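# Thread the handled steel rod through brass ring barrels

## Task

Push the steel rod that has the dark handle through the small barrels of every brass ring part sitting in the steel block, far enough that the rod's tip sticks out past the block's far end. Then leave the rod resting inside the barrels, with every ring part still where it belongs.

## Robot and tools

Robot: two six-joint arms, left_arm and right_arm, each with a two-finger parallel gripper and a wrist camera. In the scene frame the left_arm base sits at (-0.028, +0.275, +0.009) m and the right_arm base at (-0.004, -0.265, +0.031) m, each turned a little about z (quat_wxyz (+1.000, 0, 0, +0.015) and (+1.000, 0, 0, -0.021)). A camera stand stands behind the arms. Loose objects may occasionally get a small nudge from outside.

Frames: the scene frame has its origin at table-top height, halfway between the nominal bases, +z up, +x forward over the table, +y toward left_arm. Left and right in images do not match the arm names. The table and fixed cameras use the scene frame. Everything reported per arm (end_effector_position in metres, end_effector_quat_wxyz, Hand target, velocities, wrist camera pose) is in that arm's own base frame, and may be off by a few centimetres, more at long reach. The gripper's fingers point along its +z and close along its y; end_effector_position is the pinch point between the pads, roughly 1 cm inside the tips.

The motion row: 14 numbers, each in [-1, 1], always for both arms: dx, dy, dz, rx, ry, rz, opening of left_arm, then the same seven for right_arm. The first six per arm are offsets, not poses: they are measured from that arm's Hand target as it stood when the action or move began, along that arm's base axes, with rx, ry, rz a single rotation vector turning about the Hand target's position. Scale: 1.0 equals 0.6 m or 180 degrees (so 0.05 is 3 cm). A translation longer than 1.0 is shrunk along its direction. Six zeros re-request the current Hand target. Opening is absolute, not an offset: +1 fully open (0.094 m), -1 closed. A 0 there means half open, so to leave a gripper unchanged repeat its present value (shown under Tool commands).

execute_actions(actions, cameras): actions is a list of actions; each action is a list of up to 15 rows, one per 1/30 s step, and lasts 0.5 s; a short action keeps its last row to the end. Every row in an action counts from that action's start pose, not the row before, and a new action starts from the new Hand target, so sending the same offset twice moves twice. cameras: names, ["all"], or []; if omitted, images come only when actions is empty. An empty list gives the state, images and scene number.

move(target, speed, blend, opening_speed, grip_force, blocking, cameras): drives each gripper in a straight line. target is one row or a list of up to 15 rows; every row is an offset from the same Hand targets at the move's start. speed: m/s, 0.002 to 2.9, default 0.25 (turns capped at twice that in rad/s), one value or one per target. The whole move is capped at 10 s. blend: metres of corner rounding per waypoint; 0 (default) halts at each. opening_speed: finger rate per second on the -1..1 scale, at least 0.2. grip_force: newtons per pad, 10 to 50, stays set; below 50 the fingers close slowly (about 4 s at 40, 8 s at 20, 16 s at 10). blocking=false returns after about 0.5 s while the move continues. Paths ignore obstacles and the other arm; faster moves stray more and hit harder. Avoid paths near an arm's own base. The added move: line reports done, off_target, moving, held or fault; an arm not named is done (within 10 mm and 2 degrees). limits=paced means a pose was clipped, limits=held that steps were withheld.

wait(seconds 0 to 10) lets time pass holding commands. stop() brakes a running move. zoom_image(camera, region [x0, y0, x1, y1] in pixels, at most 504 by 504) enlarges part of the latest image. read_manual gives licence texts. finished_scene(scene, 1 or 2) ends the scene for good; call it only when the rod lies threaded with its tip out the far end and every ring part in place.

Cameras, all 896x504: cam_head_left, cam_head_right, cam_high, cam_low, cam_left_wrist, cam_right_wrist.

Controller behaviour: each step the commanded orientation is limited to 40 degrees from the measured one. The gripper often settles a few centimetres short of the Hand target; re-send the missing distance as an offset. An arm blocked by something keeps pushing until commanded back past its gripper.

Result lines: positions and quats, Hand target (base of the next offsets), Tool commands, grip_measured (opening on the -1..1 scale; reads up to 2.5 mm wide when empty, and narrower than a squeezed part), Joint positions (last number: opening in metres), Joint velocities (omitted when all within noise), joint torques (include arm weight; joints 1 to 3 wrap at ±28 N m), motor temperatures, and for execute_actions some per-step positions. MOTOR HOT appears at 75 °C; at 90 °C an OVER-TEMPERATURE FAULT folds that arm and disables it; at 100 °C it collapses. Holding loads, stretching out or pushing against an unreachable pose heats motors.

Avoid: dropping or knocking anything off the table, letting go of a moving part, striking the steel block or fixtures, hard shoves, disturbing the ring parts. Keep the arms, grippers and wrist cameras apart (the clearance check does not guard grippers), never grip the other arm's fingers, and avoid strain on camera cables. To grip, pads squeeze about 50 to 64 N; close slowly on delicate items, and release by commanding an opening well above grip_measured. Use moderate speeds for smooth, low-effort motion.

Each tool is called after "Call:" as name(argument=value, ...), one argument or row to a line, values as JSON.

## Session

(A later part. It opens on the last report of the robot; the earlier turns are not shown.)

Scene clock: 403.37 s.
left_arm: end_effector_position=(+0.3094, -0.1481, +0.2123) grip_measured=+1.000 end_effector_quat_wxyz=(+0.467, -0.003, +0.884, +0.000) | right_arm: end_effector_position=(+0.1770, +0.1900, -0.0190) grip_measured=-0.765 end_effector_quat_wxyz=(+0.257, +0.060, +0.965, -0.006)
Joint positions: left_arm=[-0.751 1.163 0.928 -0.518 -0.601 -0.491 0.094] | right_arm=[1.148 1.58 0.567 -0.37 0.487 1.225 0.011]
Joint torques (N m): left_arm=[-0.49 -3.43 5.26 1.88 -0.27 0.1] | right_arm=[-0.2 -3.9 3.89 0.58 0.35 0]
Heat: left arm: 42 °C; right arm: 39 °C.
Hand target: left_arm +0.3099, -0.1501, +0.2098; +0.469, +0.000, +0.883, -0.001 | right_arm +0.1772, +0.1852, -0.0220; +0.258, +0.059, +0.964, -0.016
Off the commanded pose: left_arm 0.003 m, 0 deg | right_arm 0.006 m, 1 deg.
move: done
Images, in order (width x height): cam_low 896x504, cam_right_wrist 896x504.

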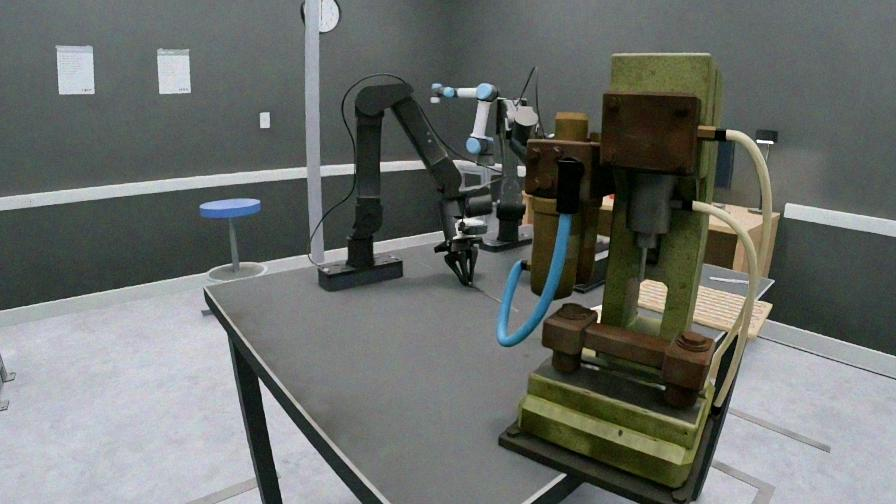

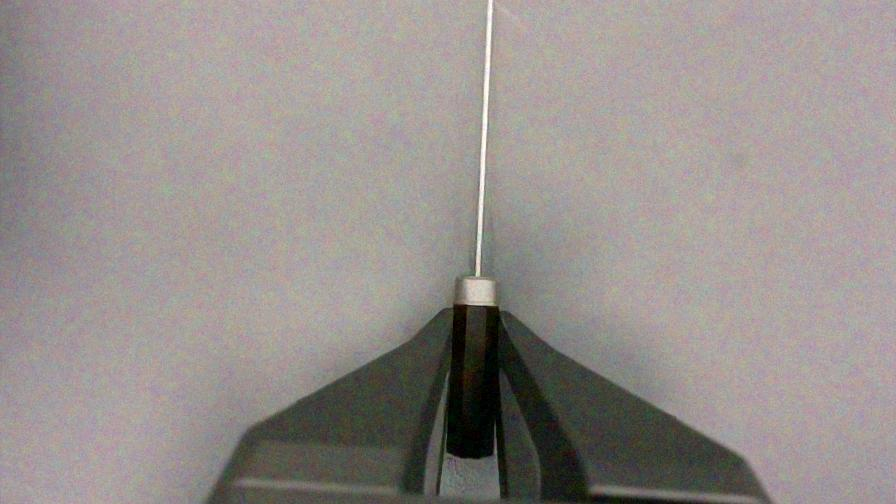

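Call:
move(
  target=[
    [0, 0, 0, 0, 0, 0, 1.0, 0, 0, 0.1667, 0, 0, 0, -0.95],
    [0, 0, 0, 0, 0, 0, 1.0, 0.2547, -0.1753, 0.2033, 0, 0, 0.572, -0.95],
  ],
  speed=[0.12, 0.25],
  blend=[0.03, 0],
  cameras=["all"],
)

Scene clock: 456.87 s.
left_arm: end_effector_position=(+0.3094, -0.1481, +0.2123) grip_measured=+1.000 end_effector_quat_wxyz=(+0.467, -0.003, +0.884, +0.000) | right_arm: end_effector_position=(+0.3302, +0.0794, +0.0964) grip_measured=-0.765 end_effector_quat_wxyz=(-0.172, +0.719, -0.648, -0.181)
Joint positions: left_arm=[-0.751 1.163 0.928 -0.518 -0.601 -0.491 0.094] | right_arm=[-0.025 1.853 1.422 -1.196 -0.501 -1.714 0.011]
Joint torques (N m): left_arm=[-0.34 -3.32 5.48 1.88 -0.17 0.13] | right_arm=[-0.5 -7.02 7.15 -0.14 -0.37 -0.11]
Heat: left arm: 42 °C; right arm: 38 °C.
Hand target: left_arm +0.3099, -0.1501, +0.2098; +0.469, +0.000, +0.883, -0.001 | right_arm +0.3301, +0.0801, +0.1000; -0.173, +0.718, -0.647, -0.192
Off the commanded pose: left_arm 0.003 m, 0 deg | right_arm 0.004 m, 1 deg.
move: done

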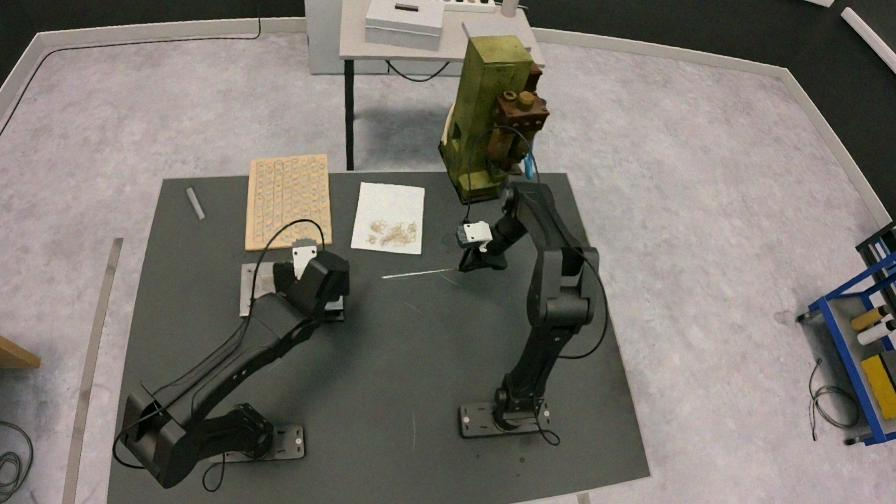

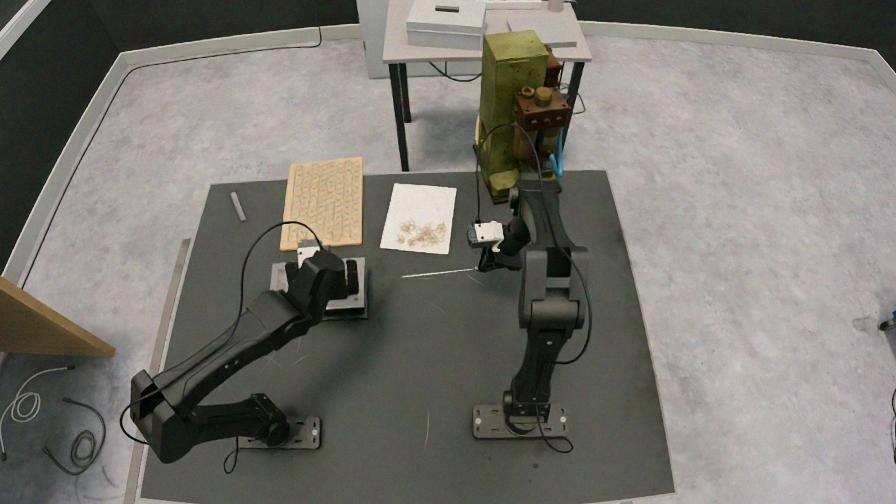

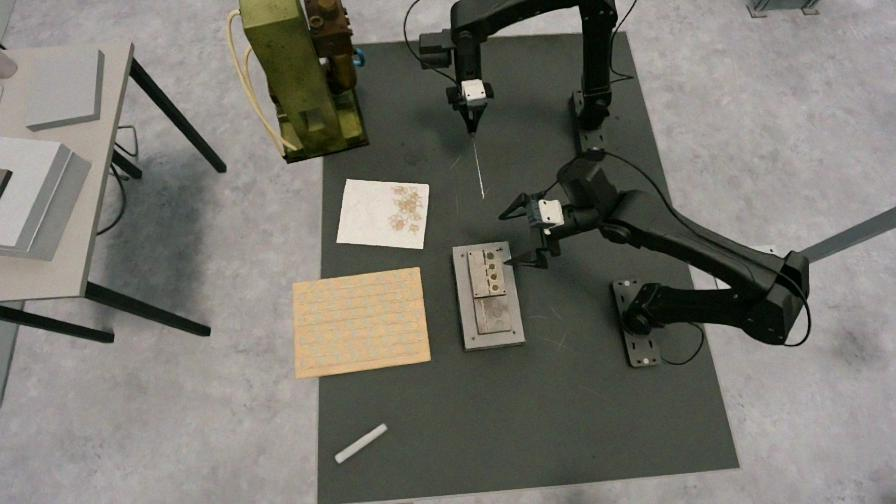

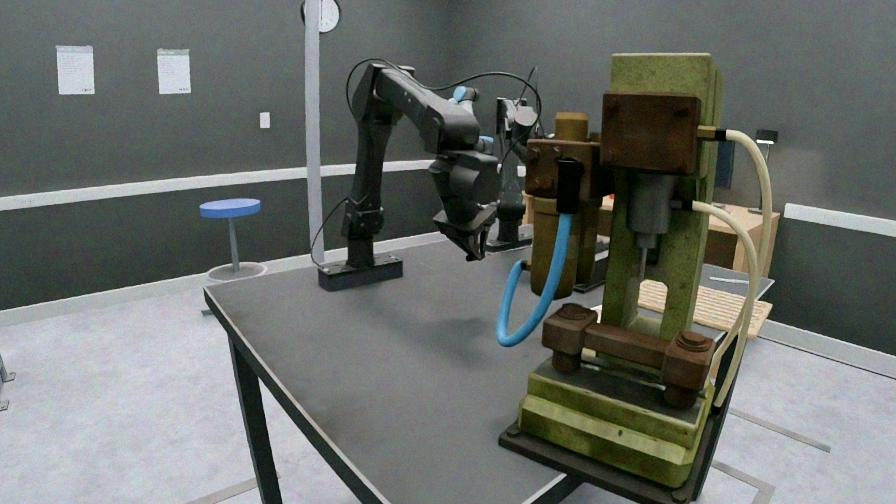

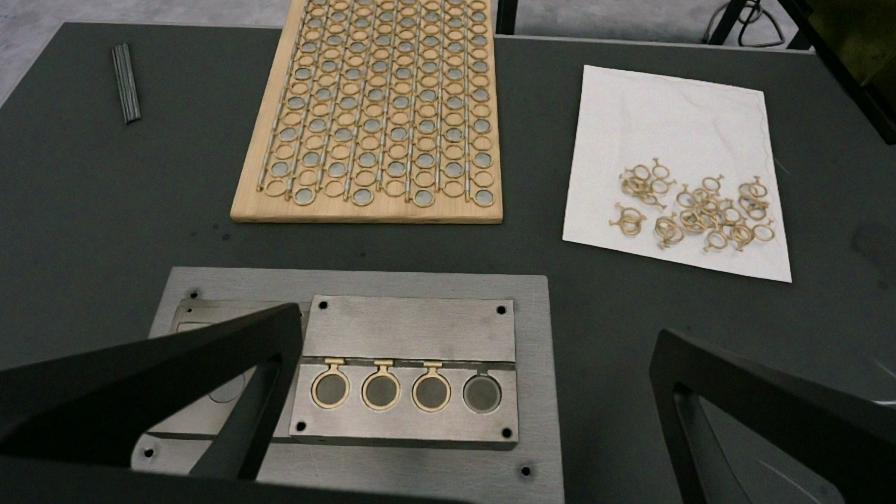

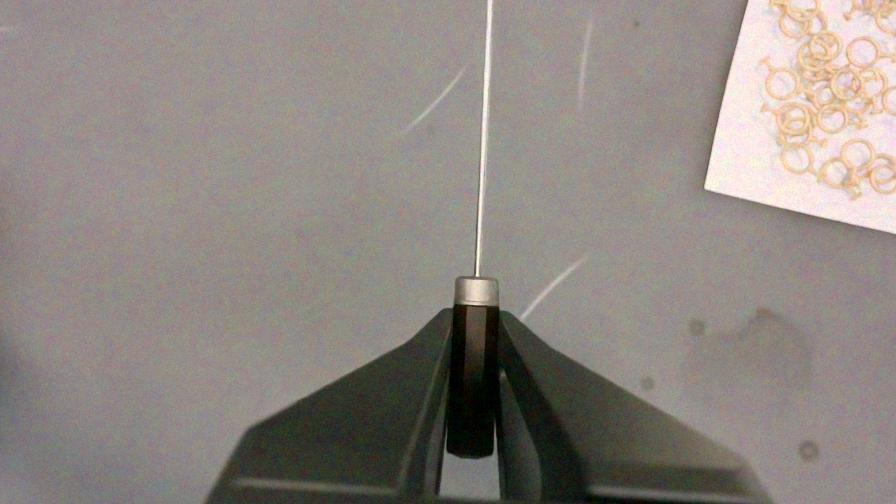

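Call:
move(
  target=[0, 0, 0, 0, 0, 0, 1.0, 0.0133, 0.1, -0.0417, 0, 0, 0, -0.95],
  speed=0.12,
  cameras=["all"],
)

Call:
zoom_image(
  camera="cam_left_wrist",
  region=[480, 280, 740, 480],
)

Call:
zoom_image(
  camera="cam_high",
  region=[420, 150, 560, 310],
)

Scene clock: 482.47 s.
left_arm: end_effector_position=(+0.3094, -0.1481, +0.2123) grip_measured=+1.000 end_effector_quat_wxyz=(+0.467, -0.003, +0.884, +0.000) | right_arm: end_effector_position=(+0.3387, +0.1366, +0.0772) grip_measured=-0.765 end_effector_quat_wxyz=(-0.170, +0.723, -0.645, -0.182)
Joint positions: left_arm=[-0.751 1.163 0.928 -0.518 -0.601 -0.491 0.094] | right_arm=[0.14 1.897 1.402 -1.051 -0.503 -1.538 0.011]
Joint torques (N m): left_arm=[-0.34 -3.44 5.49 1.89 -0.23 0.09] | right_arm=[0.2 -7.75 4.85 0.39 -0.39 0.11]
Motor temperatures (°C): left_arm=[28 27 34 42 30 26 27] | right_arm=[32 32 38 37 31 30 29]
Heat: left arm: 42 °C; right arm: 38 °C.
Hand target: left_arm +0.3099, -0.1501, +0.2097; +0.469, +0.000, +0.883, -0.001 | right_arm +0.3380, +0.1401, +0.0749; -0.173, +0.718, -0.647, -0.192
Off the commanded pose: left_arm 0.003 m, 0 deg | right_arm 0.004 m, 1 deg.
move: done

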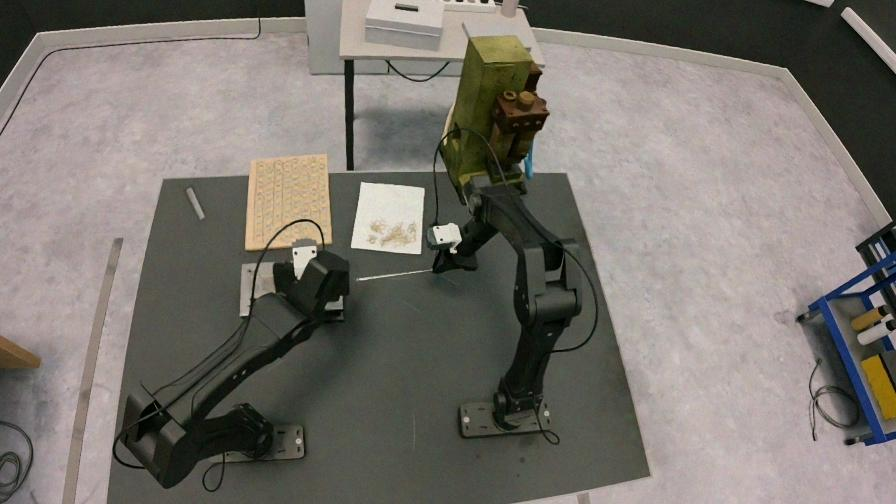

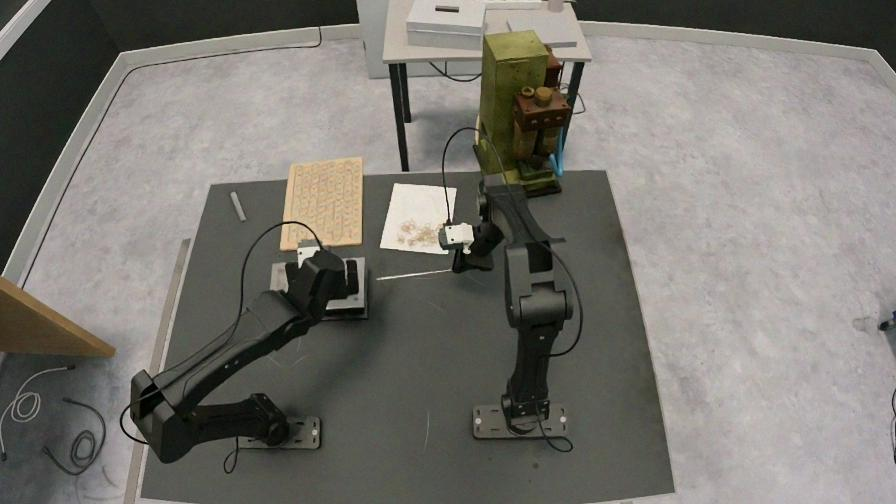

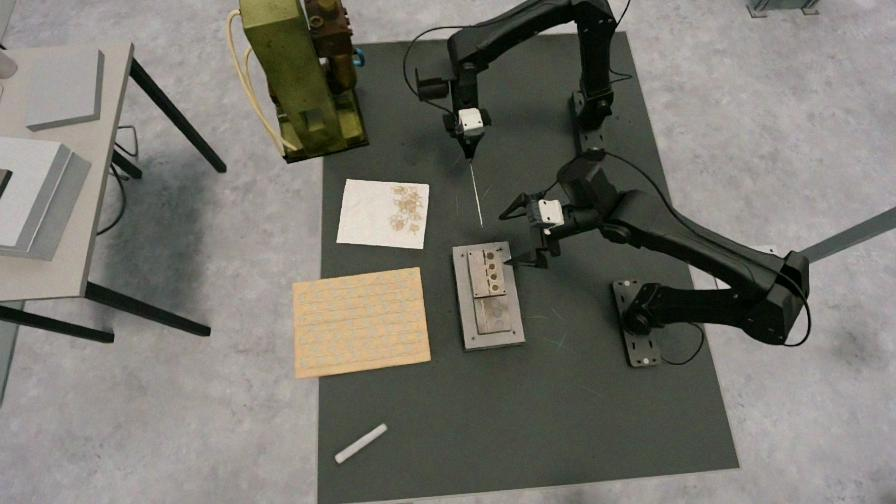

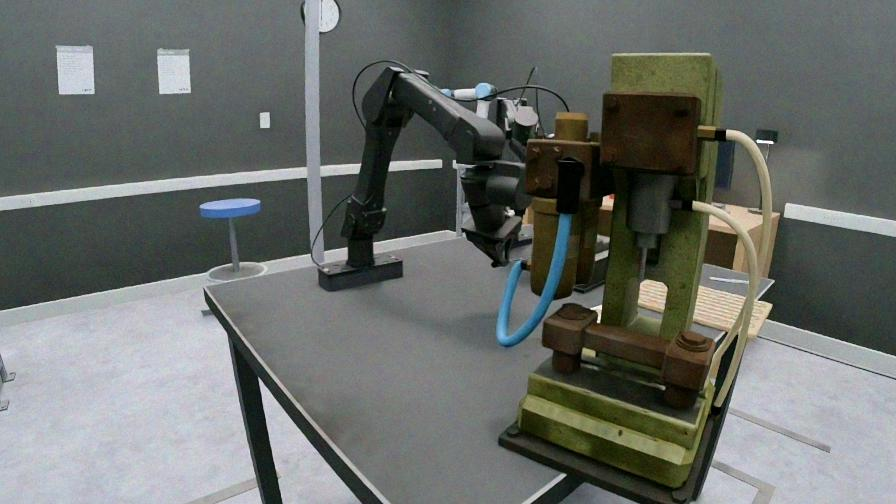

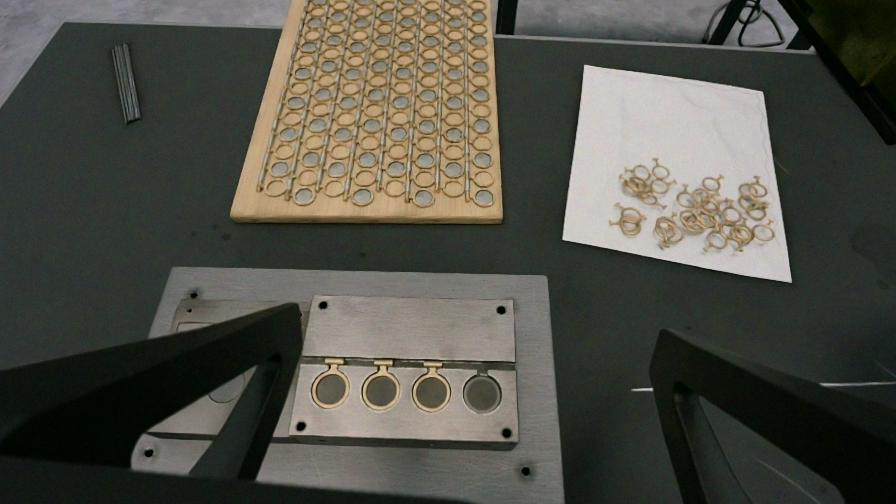

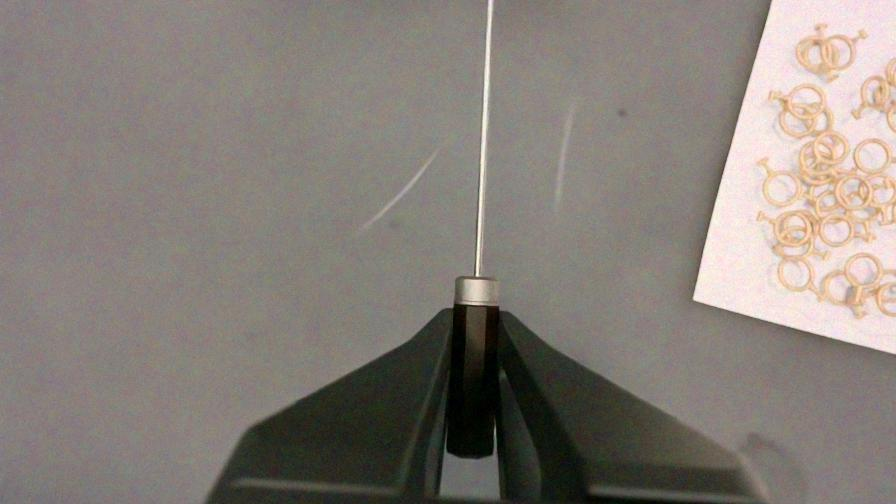

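Scaled by 1.938 from the camera's 896x504 image, which has a finer 1280x720 frame.

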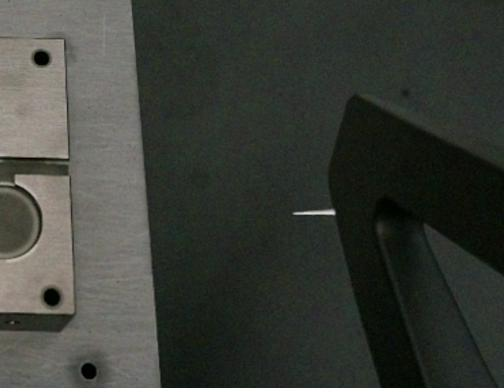

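Scaled by 3.150 from the camera's 896x504 image, which has a finer 1280x720 frame.

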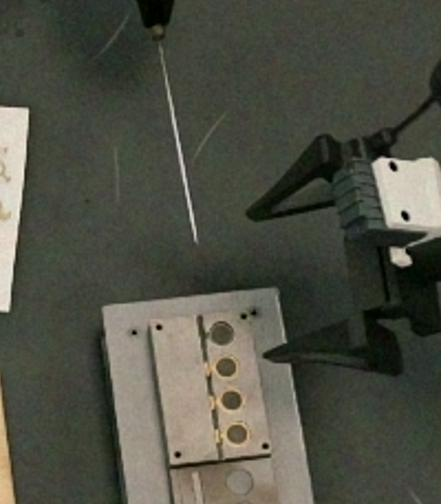

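Call:
move(
  target=[0.085, 0.1035, -0.046, 0.0257, 0.0259, -0.4854, 1.0, 0, 0, 0, 0, 0, 0, -0.95],
  speed=0.2,
  cameras=["cam_left_wrist", "cam_head_left", "cam_high"],
)

Scene clock: 570.33 s.
left_arm: end_effector_position=(+0.3556, -0.0890, +0.1778) grip_measured=+1.000 end_effector_quat_wxyz=(+0.299, +0.628, +0.657, -0.290) | right_arm: end_effector_position=(+0.3387, +0.1366, +0.0772) grip_measured=-0.765 end_effector_quat_wxyz=(-0.170, +0.723, -0.645, -0.182)
Joint positions: left_arm=[0.132 1.915 1.668 -1.431 0.854 1.706 0.094] | right_arm=[0.14 1.897 1.402 -1.05 -0.503 -1.538 0.011]
Joint torques (N m): left_arm=[0.68 -7.02 8.29 0.1 0.55 0.09] | right_arm=[0.18 -7.75 4.82 0.38 -0.39 0.09]
Heat: left arm: 42 °C; right arm: 38 °C.
Hand target: left_arm +0.3609, -0.0879, +0.1821; +0.306, +0.627, +0.655, -0.292 | right_arm +0.3380, +0.1401, +0.0749; -0.173, +0.718, -0.647, -0.192
Off the commanded pose: left_arm 0.007 m, 1 deg | right_arm 0.004 m, 1 deg.
move: done
Images, in order (width x height): cam_head_left 896x504, cam_high 896x504, cam_left_wrist 896x504.

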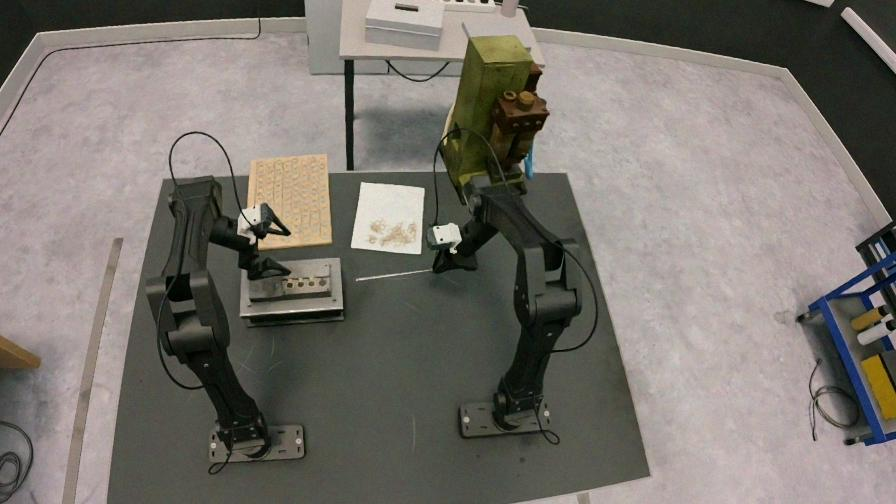

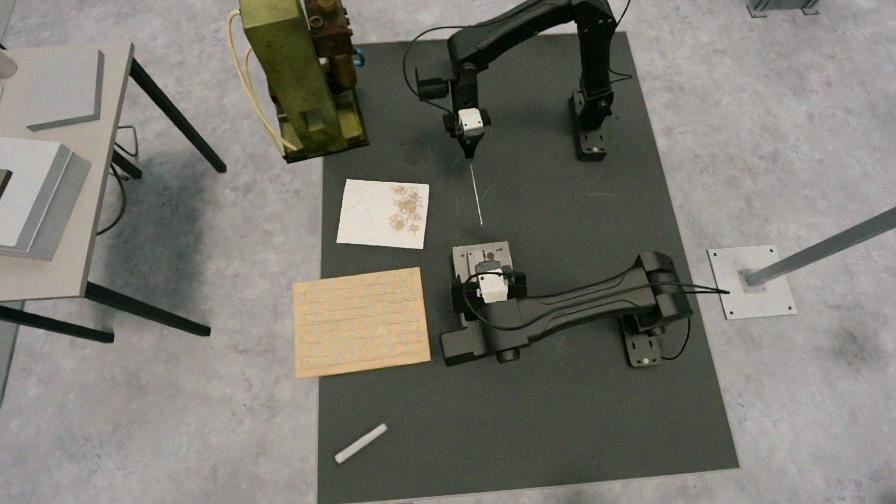

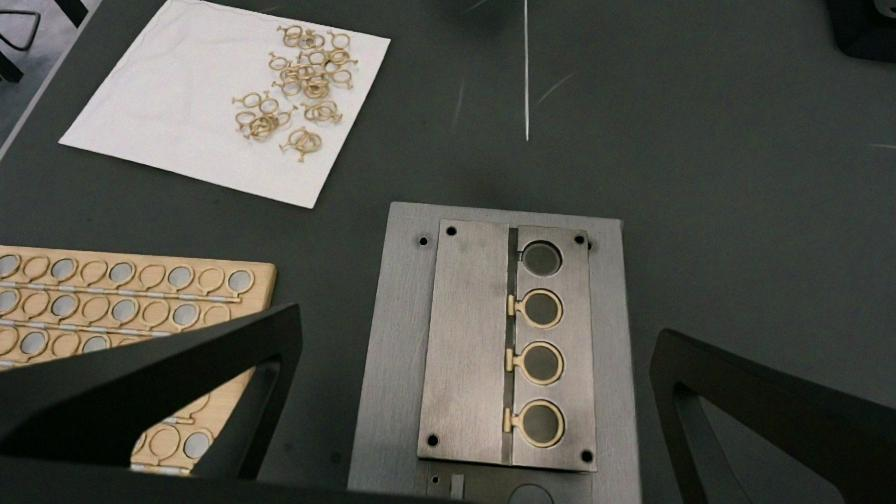

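Call:
zoom_image(
  camera="cam_left_wrist",
  region=[420, 0, 660, 280],
)

Call:
zoom_image(
  camera="cam_left_wrist",
  region=[420, 200, 640, 480],
)

Call:
zoom_image(
  camera="cam_left_wrist",
  region=[480, 210, 600, 340],
)

Scaled by 1.800 from the camera's 896x504 image, which has a finer 1280x720 frame.

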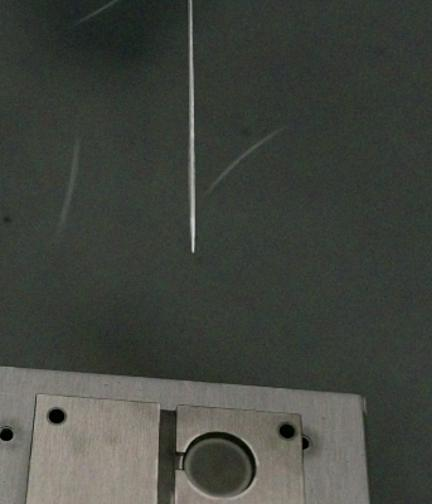

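Scaled by 1.800 from the camera's 896x504 image, which has a finer 1280x720 frame.

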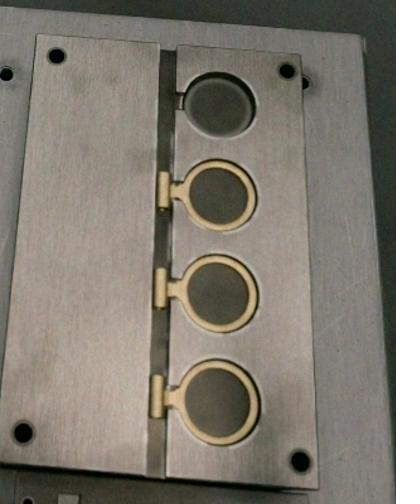

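Scaled by 3.877 from the camera's 896x504 image, which has a finer 1280x720 frame.

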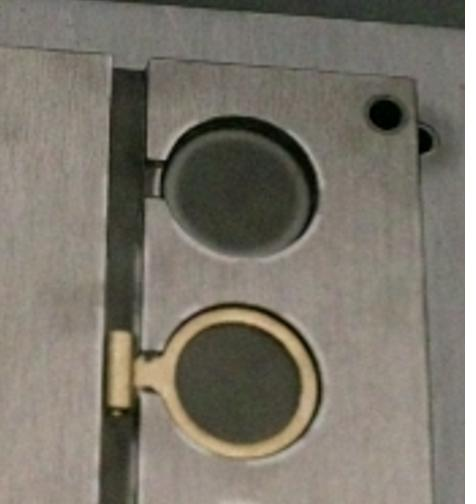

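Call:
zoom_image(
  camera="cam_head_left",
  region=[220, 220, 460, 350],
)

Call:
execute_actions(
  actions=[],
  cameras=["cam_head_right", "cam_low", "cam_head_left"],
)

Call:
zoom_image(
  camera="cam_head_right",
  region=[250, 220, 490, 350],
)

Scaled by 2.100 from the camera's 896x504 image, which has a finer 1280x720 frame.

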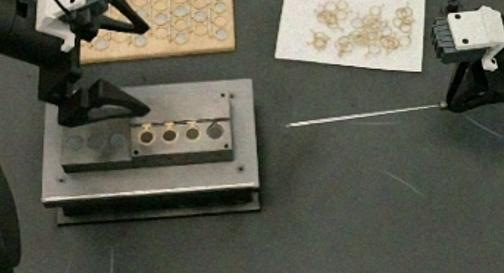

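Scene clock: 620.70 s.
left_arm: end_effector_position=(+0.3555, -0.0890, +0.1778) grip_measured=+1.000 end_effector_quat_wxyz=(+0.299, +0.628, +0.657, -0.290) | right_arm: end_effector_position=(+0.3387, +0.1366, +0.0772) grip_measured=-0.765 end_effector_quat_wxyz=(-0.170, +0.723, -0.645, -0.182)
Joint positions: left_arm=[0.132 1.915 1.668 -1.432 0.854 1.706 0.094] | right_arm=[0.14 1.897 1.402 -1.05 -0.503 -1.538 0.011]
Joint velocities: within noise
Joint torques (N m): left_arm=[0.8 -6.94 8.24 0.09 0.54 0.09] | right_arm=[0.2 -7.75 4.83 0.38 -0.39 0.1]
Motor temperatures (°C): left_arm=[27 30 36 37 30 26 27] | right_arm=[32 36 38 35 31 30 30]
Heat: left arm: 37 °C; right arm: 38 °C.
Hand target: left_arm +0.3610, -0.0879, +0.1821; +0.306, +0.627, +0.655, -0.292 | right_arm +0.3380, +0.1401, +0.0749; -0.173, +0.718, -0.647, -0.192
Tool commands: left_gripper/opening=+1.0 right_gripper/opening=-0.95
Off the commanded pose: left_arm 0.007 m, 1 deg | right_arm 0.004 m, 1 deg.
Images, in order (width x height): cam_head_left 896x504, cam_head_right 896x504, cam_low 896x504.

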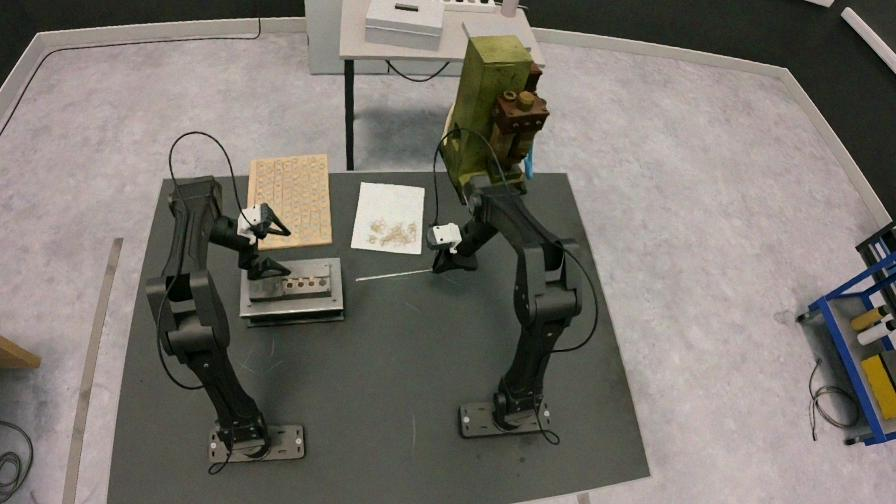

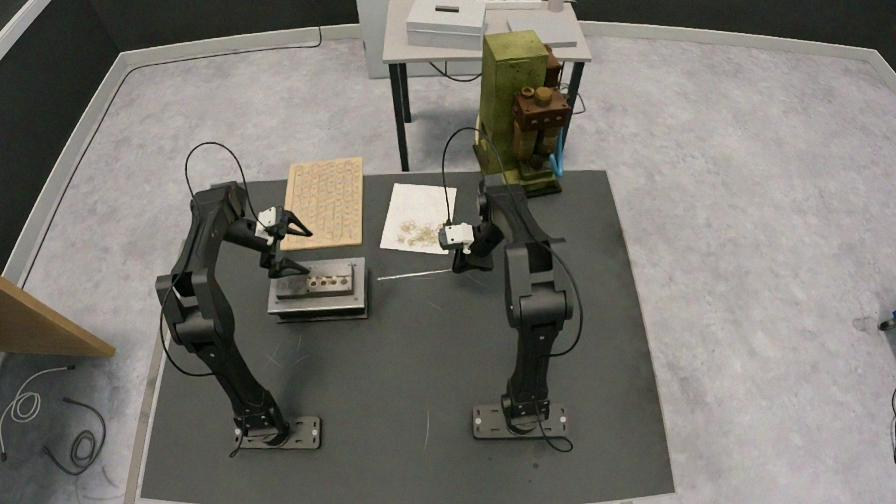

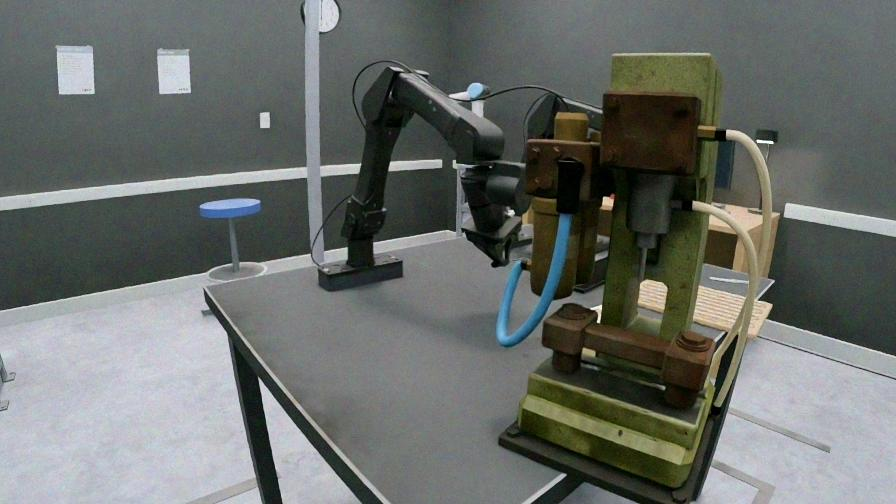

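Scaled by 2.100 from the camera's 896x504 image, which has a finer 1280x720 frame.

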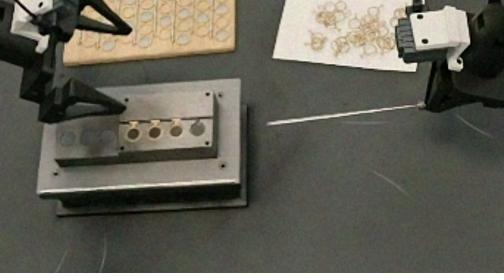

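Call:
move(
  target=[0, 0, 0, 0, 0, 0, 1.0, 0.0058, 0.0, -0.0053, 0.01765, 0.0021, -0.0083, -0.95],
  speed=0.05,
  cameras=["cam_left_wrist", "cam_right_wrist"],
)

Call:
zoom_image(
  camera="cam_left_wrist",
  region=[420, 0, 660, 280],
)

Call:
zoom_image(
  camera="cam_left_wrist",
  region=[480, 220, 560, 320],
)

Call:
zoom_image(
  camera="cam_left_wrist",
  region=[480, 320, 560, 420],
)

Call:
zoom_image(
  camera="cam_left_wrist",
  region=[480, 390, 560, 490],
)

Scene clock: 659.33 s.
left_arm: end_effector_position=(+0.3554, -0.0890, +0.1778) grip_measured=+1.000 end_effector_quat_wxyz=(+0.299, +0.628, +0.657, -0.290) | right_arm: end_effector_position=(+0.3411, +0.1387, +0.0745) grip_measured=-0.765 end_effector_quat_wxyz=(-0.189, +0.712, -0.647, -0.199)
Joint positions: left_arm=[0.132 1.915 1.668 -1.432 0.854 1.707 0.094] | right_arm=[0.122 1.905 1.383 -1.019 -0.555 -1.535 0.011]
Joint torques (N m): left_arm=[0.36 -7.02 8.18 0.05 0.57 0.12] | right_arm=[-0.54 -7.56 4.85 0.37 -0.45 0.1]
Heat: left arm: 36 °C; right arm: 38 °C.
Hand target: left_arm +0.3609, -0.0879, +0.1821; +0.306, +0.627, +0.655, -0.292 | right_arm +0.3415, +0.1400, +0.0718; -0.193, +0.703, -0.651, -0.210
Off the commanded pose: left_arm 0.007 m, 1 deg | right_arm 0.003 m, 2 deg.
move: done
Images, in order (width x height): cam_left_wrist 896x504, cam_right_wrist 896x504.

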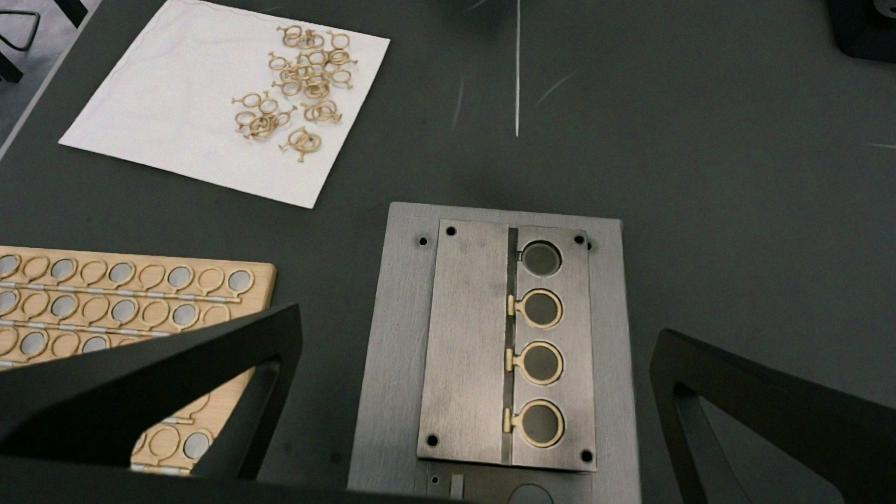

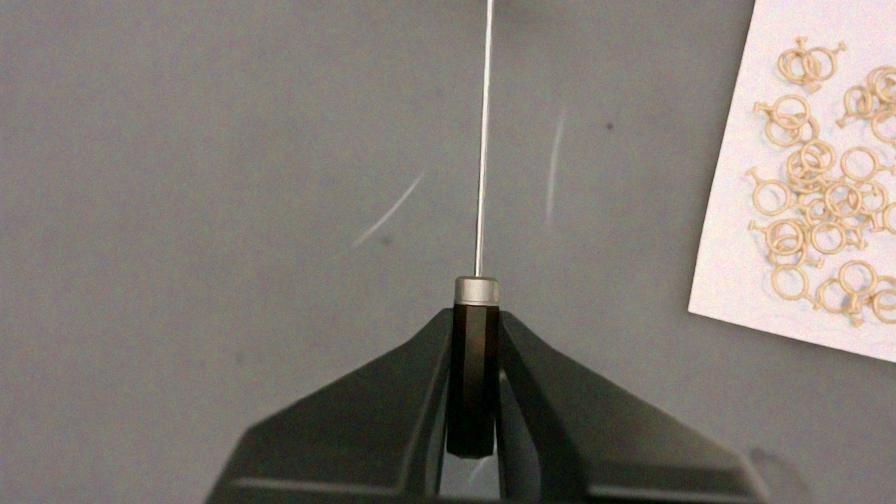

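Scaled by 1.800 from the camera's 896x504 image, which has a finer 1280x720 frame.

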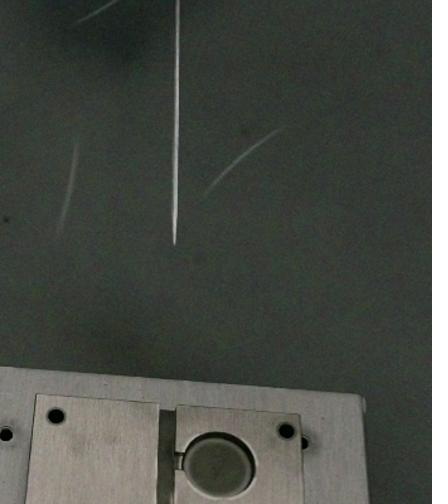

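Scaled by 5.040 from the camera's 896x504 image, which has a finer 1280x720 frame.

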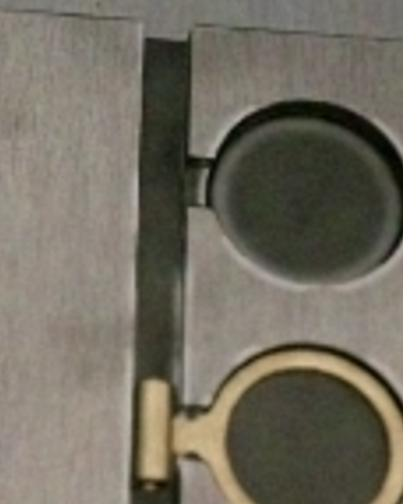

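Scaled by 5.040 from the camera's 896x504 image, which has a finer 1280x720 frame.

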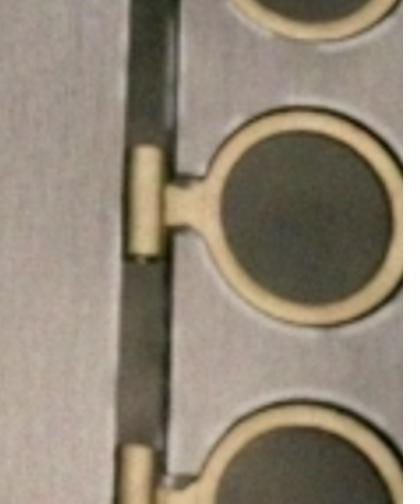

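Scaled by 5.040 from the camera's 896x504 image, which has a finer 1280x720 frame.

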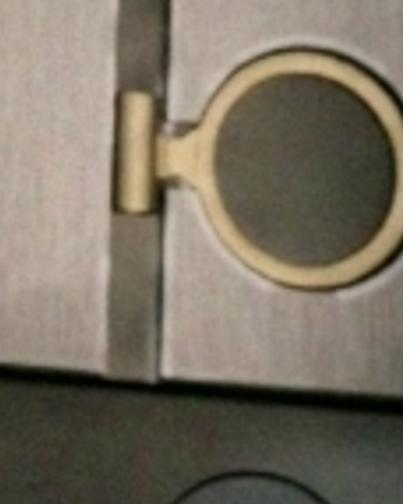

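Call:
move(
  target=[-0.2098, -0.1702, -0.0035, -0.0088, -0.0085, 0.486, 1.0, -0.0018, 0.0, 0.0, 0, 0, -0.0037, -0.95],
  speed=0.2,
  cameras=["cam_left_wrist", "cam_head_left"],
)

Call:
zoom_image(
  camera="cam_left_wrist",
  region=[400, 200, 680, 360],
)

Scene clock: 703.67 s.
left_arm: end_effector_position=(+0.2313, -0.1853, +0.1669) grip_measured=+1.000 end_effector_quat_wxyz=(+0.426, +0.008, +0.905, +0.005) | right_arm: end_effector_position=(+0.3398, +0.1386, +0.0713) grip_measured=-0.765 end_effector_quat_wxyz=(-0.187, +0.707, -0.652, -0.201)
Joint positions: left_arm=[-1.114 1.195 0.875 -0.763 -0.766 -0.898 0.094] | right_arm=[0.122 1.905 1.37 -1.007 -0.555 -1.521 0.011]
Joint torques (N m): left_arm=[-0.49 -3.03 9.48 1.14 -0.48 -0.08] | right_arm=[-0.5 -8.23 4.78 0.39 -0.45 0.1]
Heat: left arm: 36 °C; right arm: 37 °C.
Hand target: left_arm +0.2350, -0.1901, +0.1800; +0.438, +0.000, +0.899, +0.000 | right_arm +0.3404, +0.1400, +0.0717; -0.194, +0.700, -0.655, -0.209
Off the commanded pose: left_arm 0.014 m, 2 deg | right_arm 0.002 m, 2 deg.
move: off_target (left_arm)
Images, in order (width x height): cam_head_left 896x504, cam_left_wrist 896x504.

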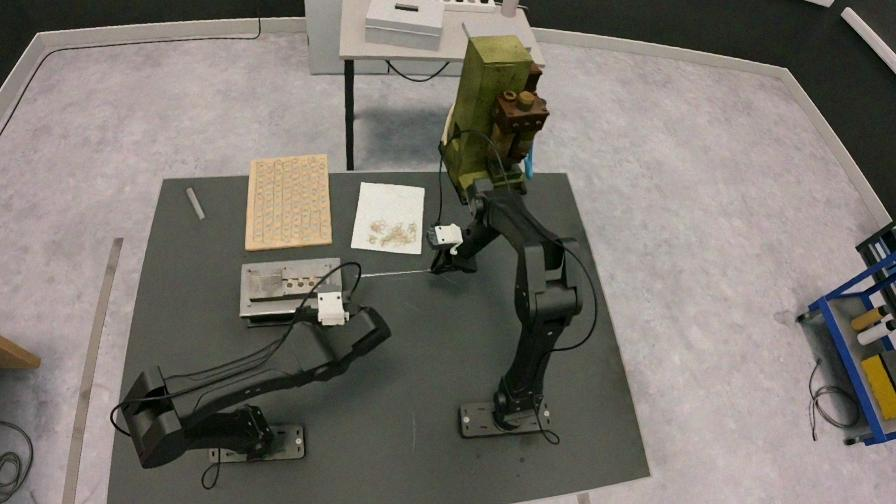

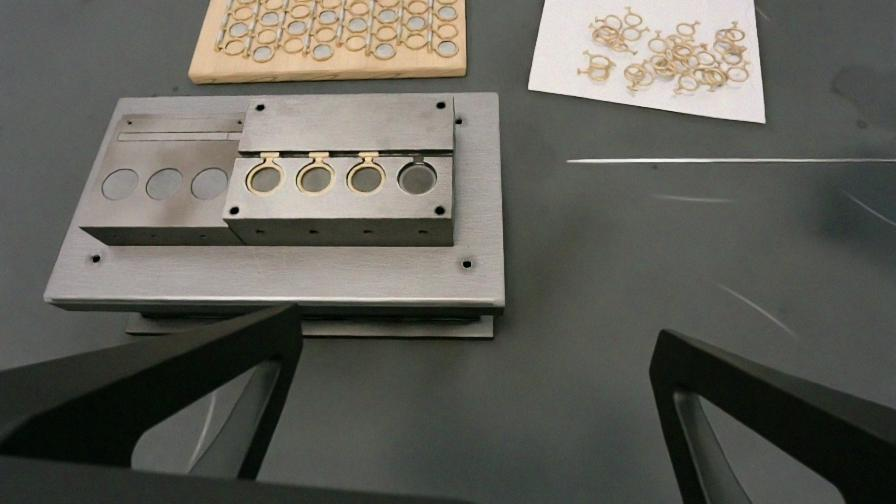

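Scaled by 1.800 from the camera's 896x504 image, which has a finer 1280x720 frame.

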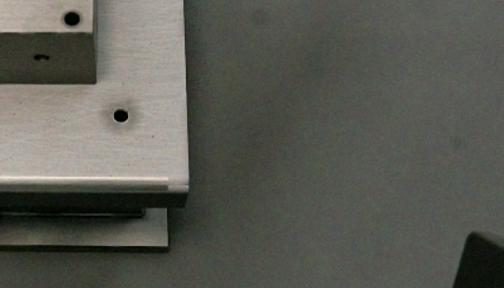

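Call:
zoom_image(
  camera="cam_left_wrist",
  region=[230, 90, 470, 230],
)

Call:
zoom_image(
  camera="cam_left_wrist",
  region=[540, 110, 720, 210],
)

Call:
zoom_image(
  camera="cam_left_wrist",
  region=[716, 110, 896, 210],
)

Call:
zoom_image(
  camera="cam_left_wrist",
  region=[380, 110, 480, 190],
)

Scaled by 2.100 from the camera's 896x504 image, which has a finer 1280x720 frame.

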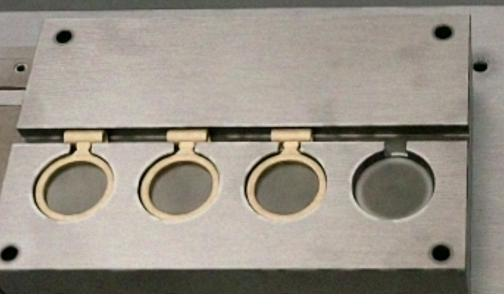

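Scaled by 2.800 from the camera's 896x504 image, which has a finer 1280x720 frame.

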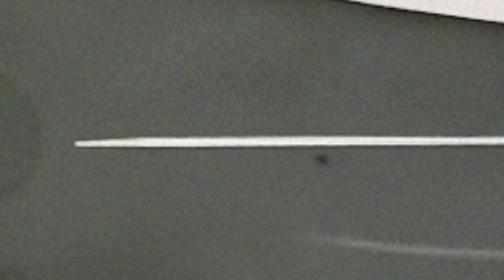

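Scaled by 2.800 from the camera's 896x504 image, which has a finer 1280x720 frame.

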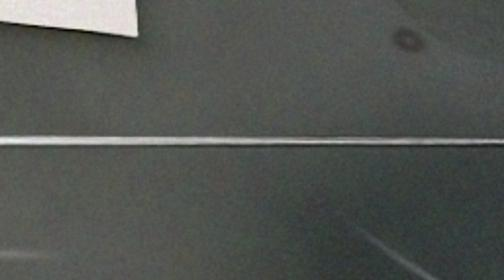

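Scaled by 5.040 from the camera's 896x504 image, which has a finer 1280x720 frame.

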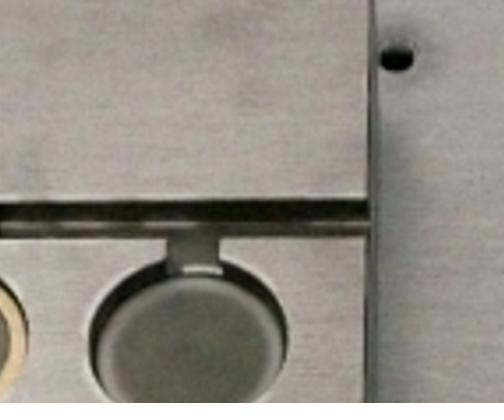

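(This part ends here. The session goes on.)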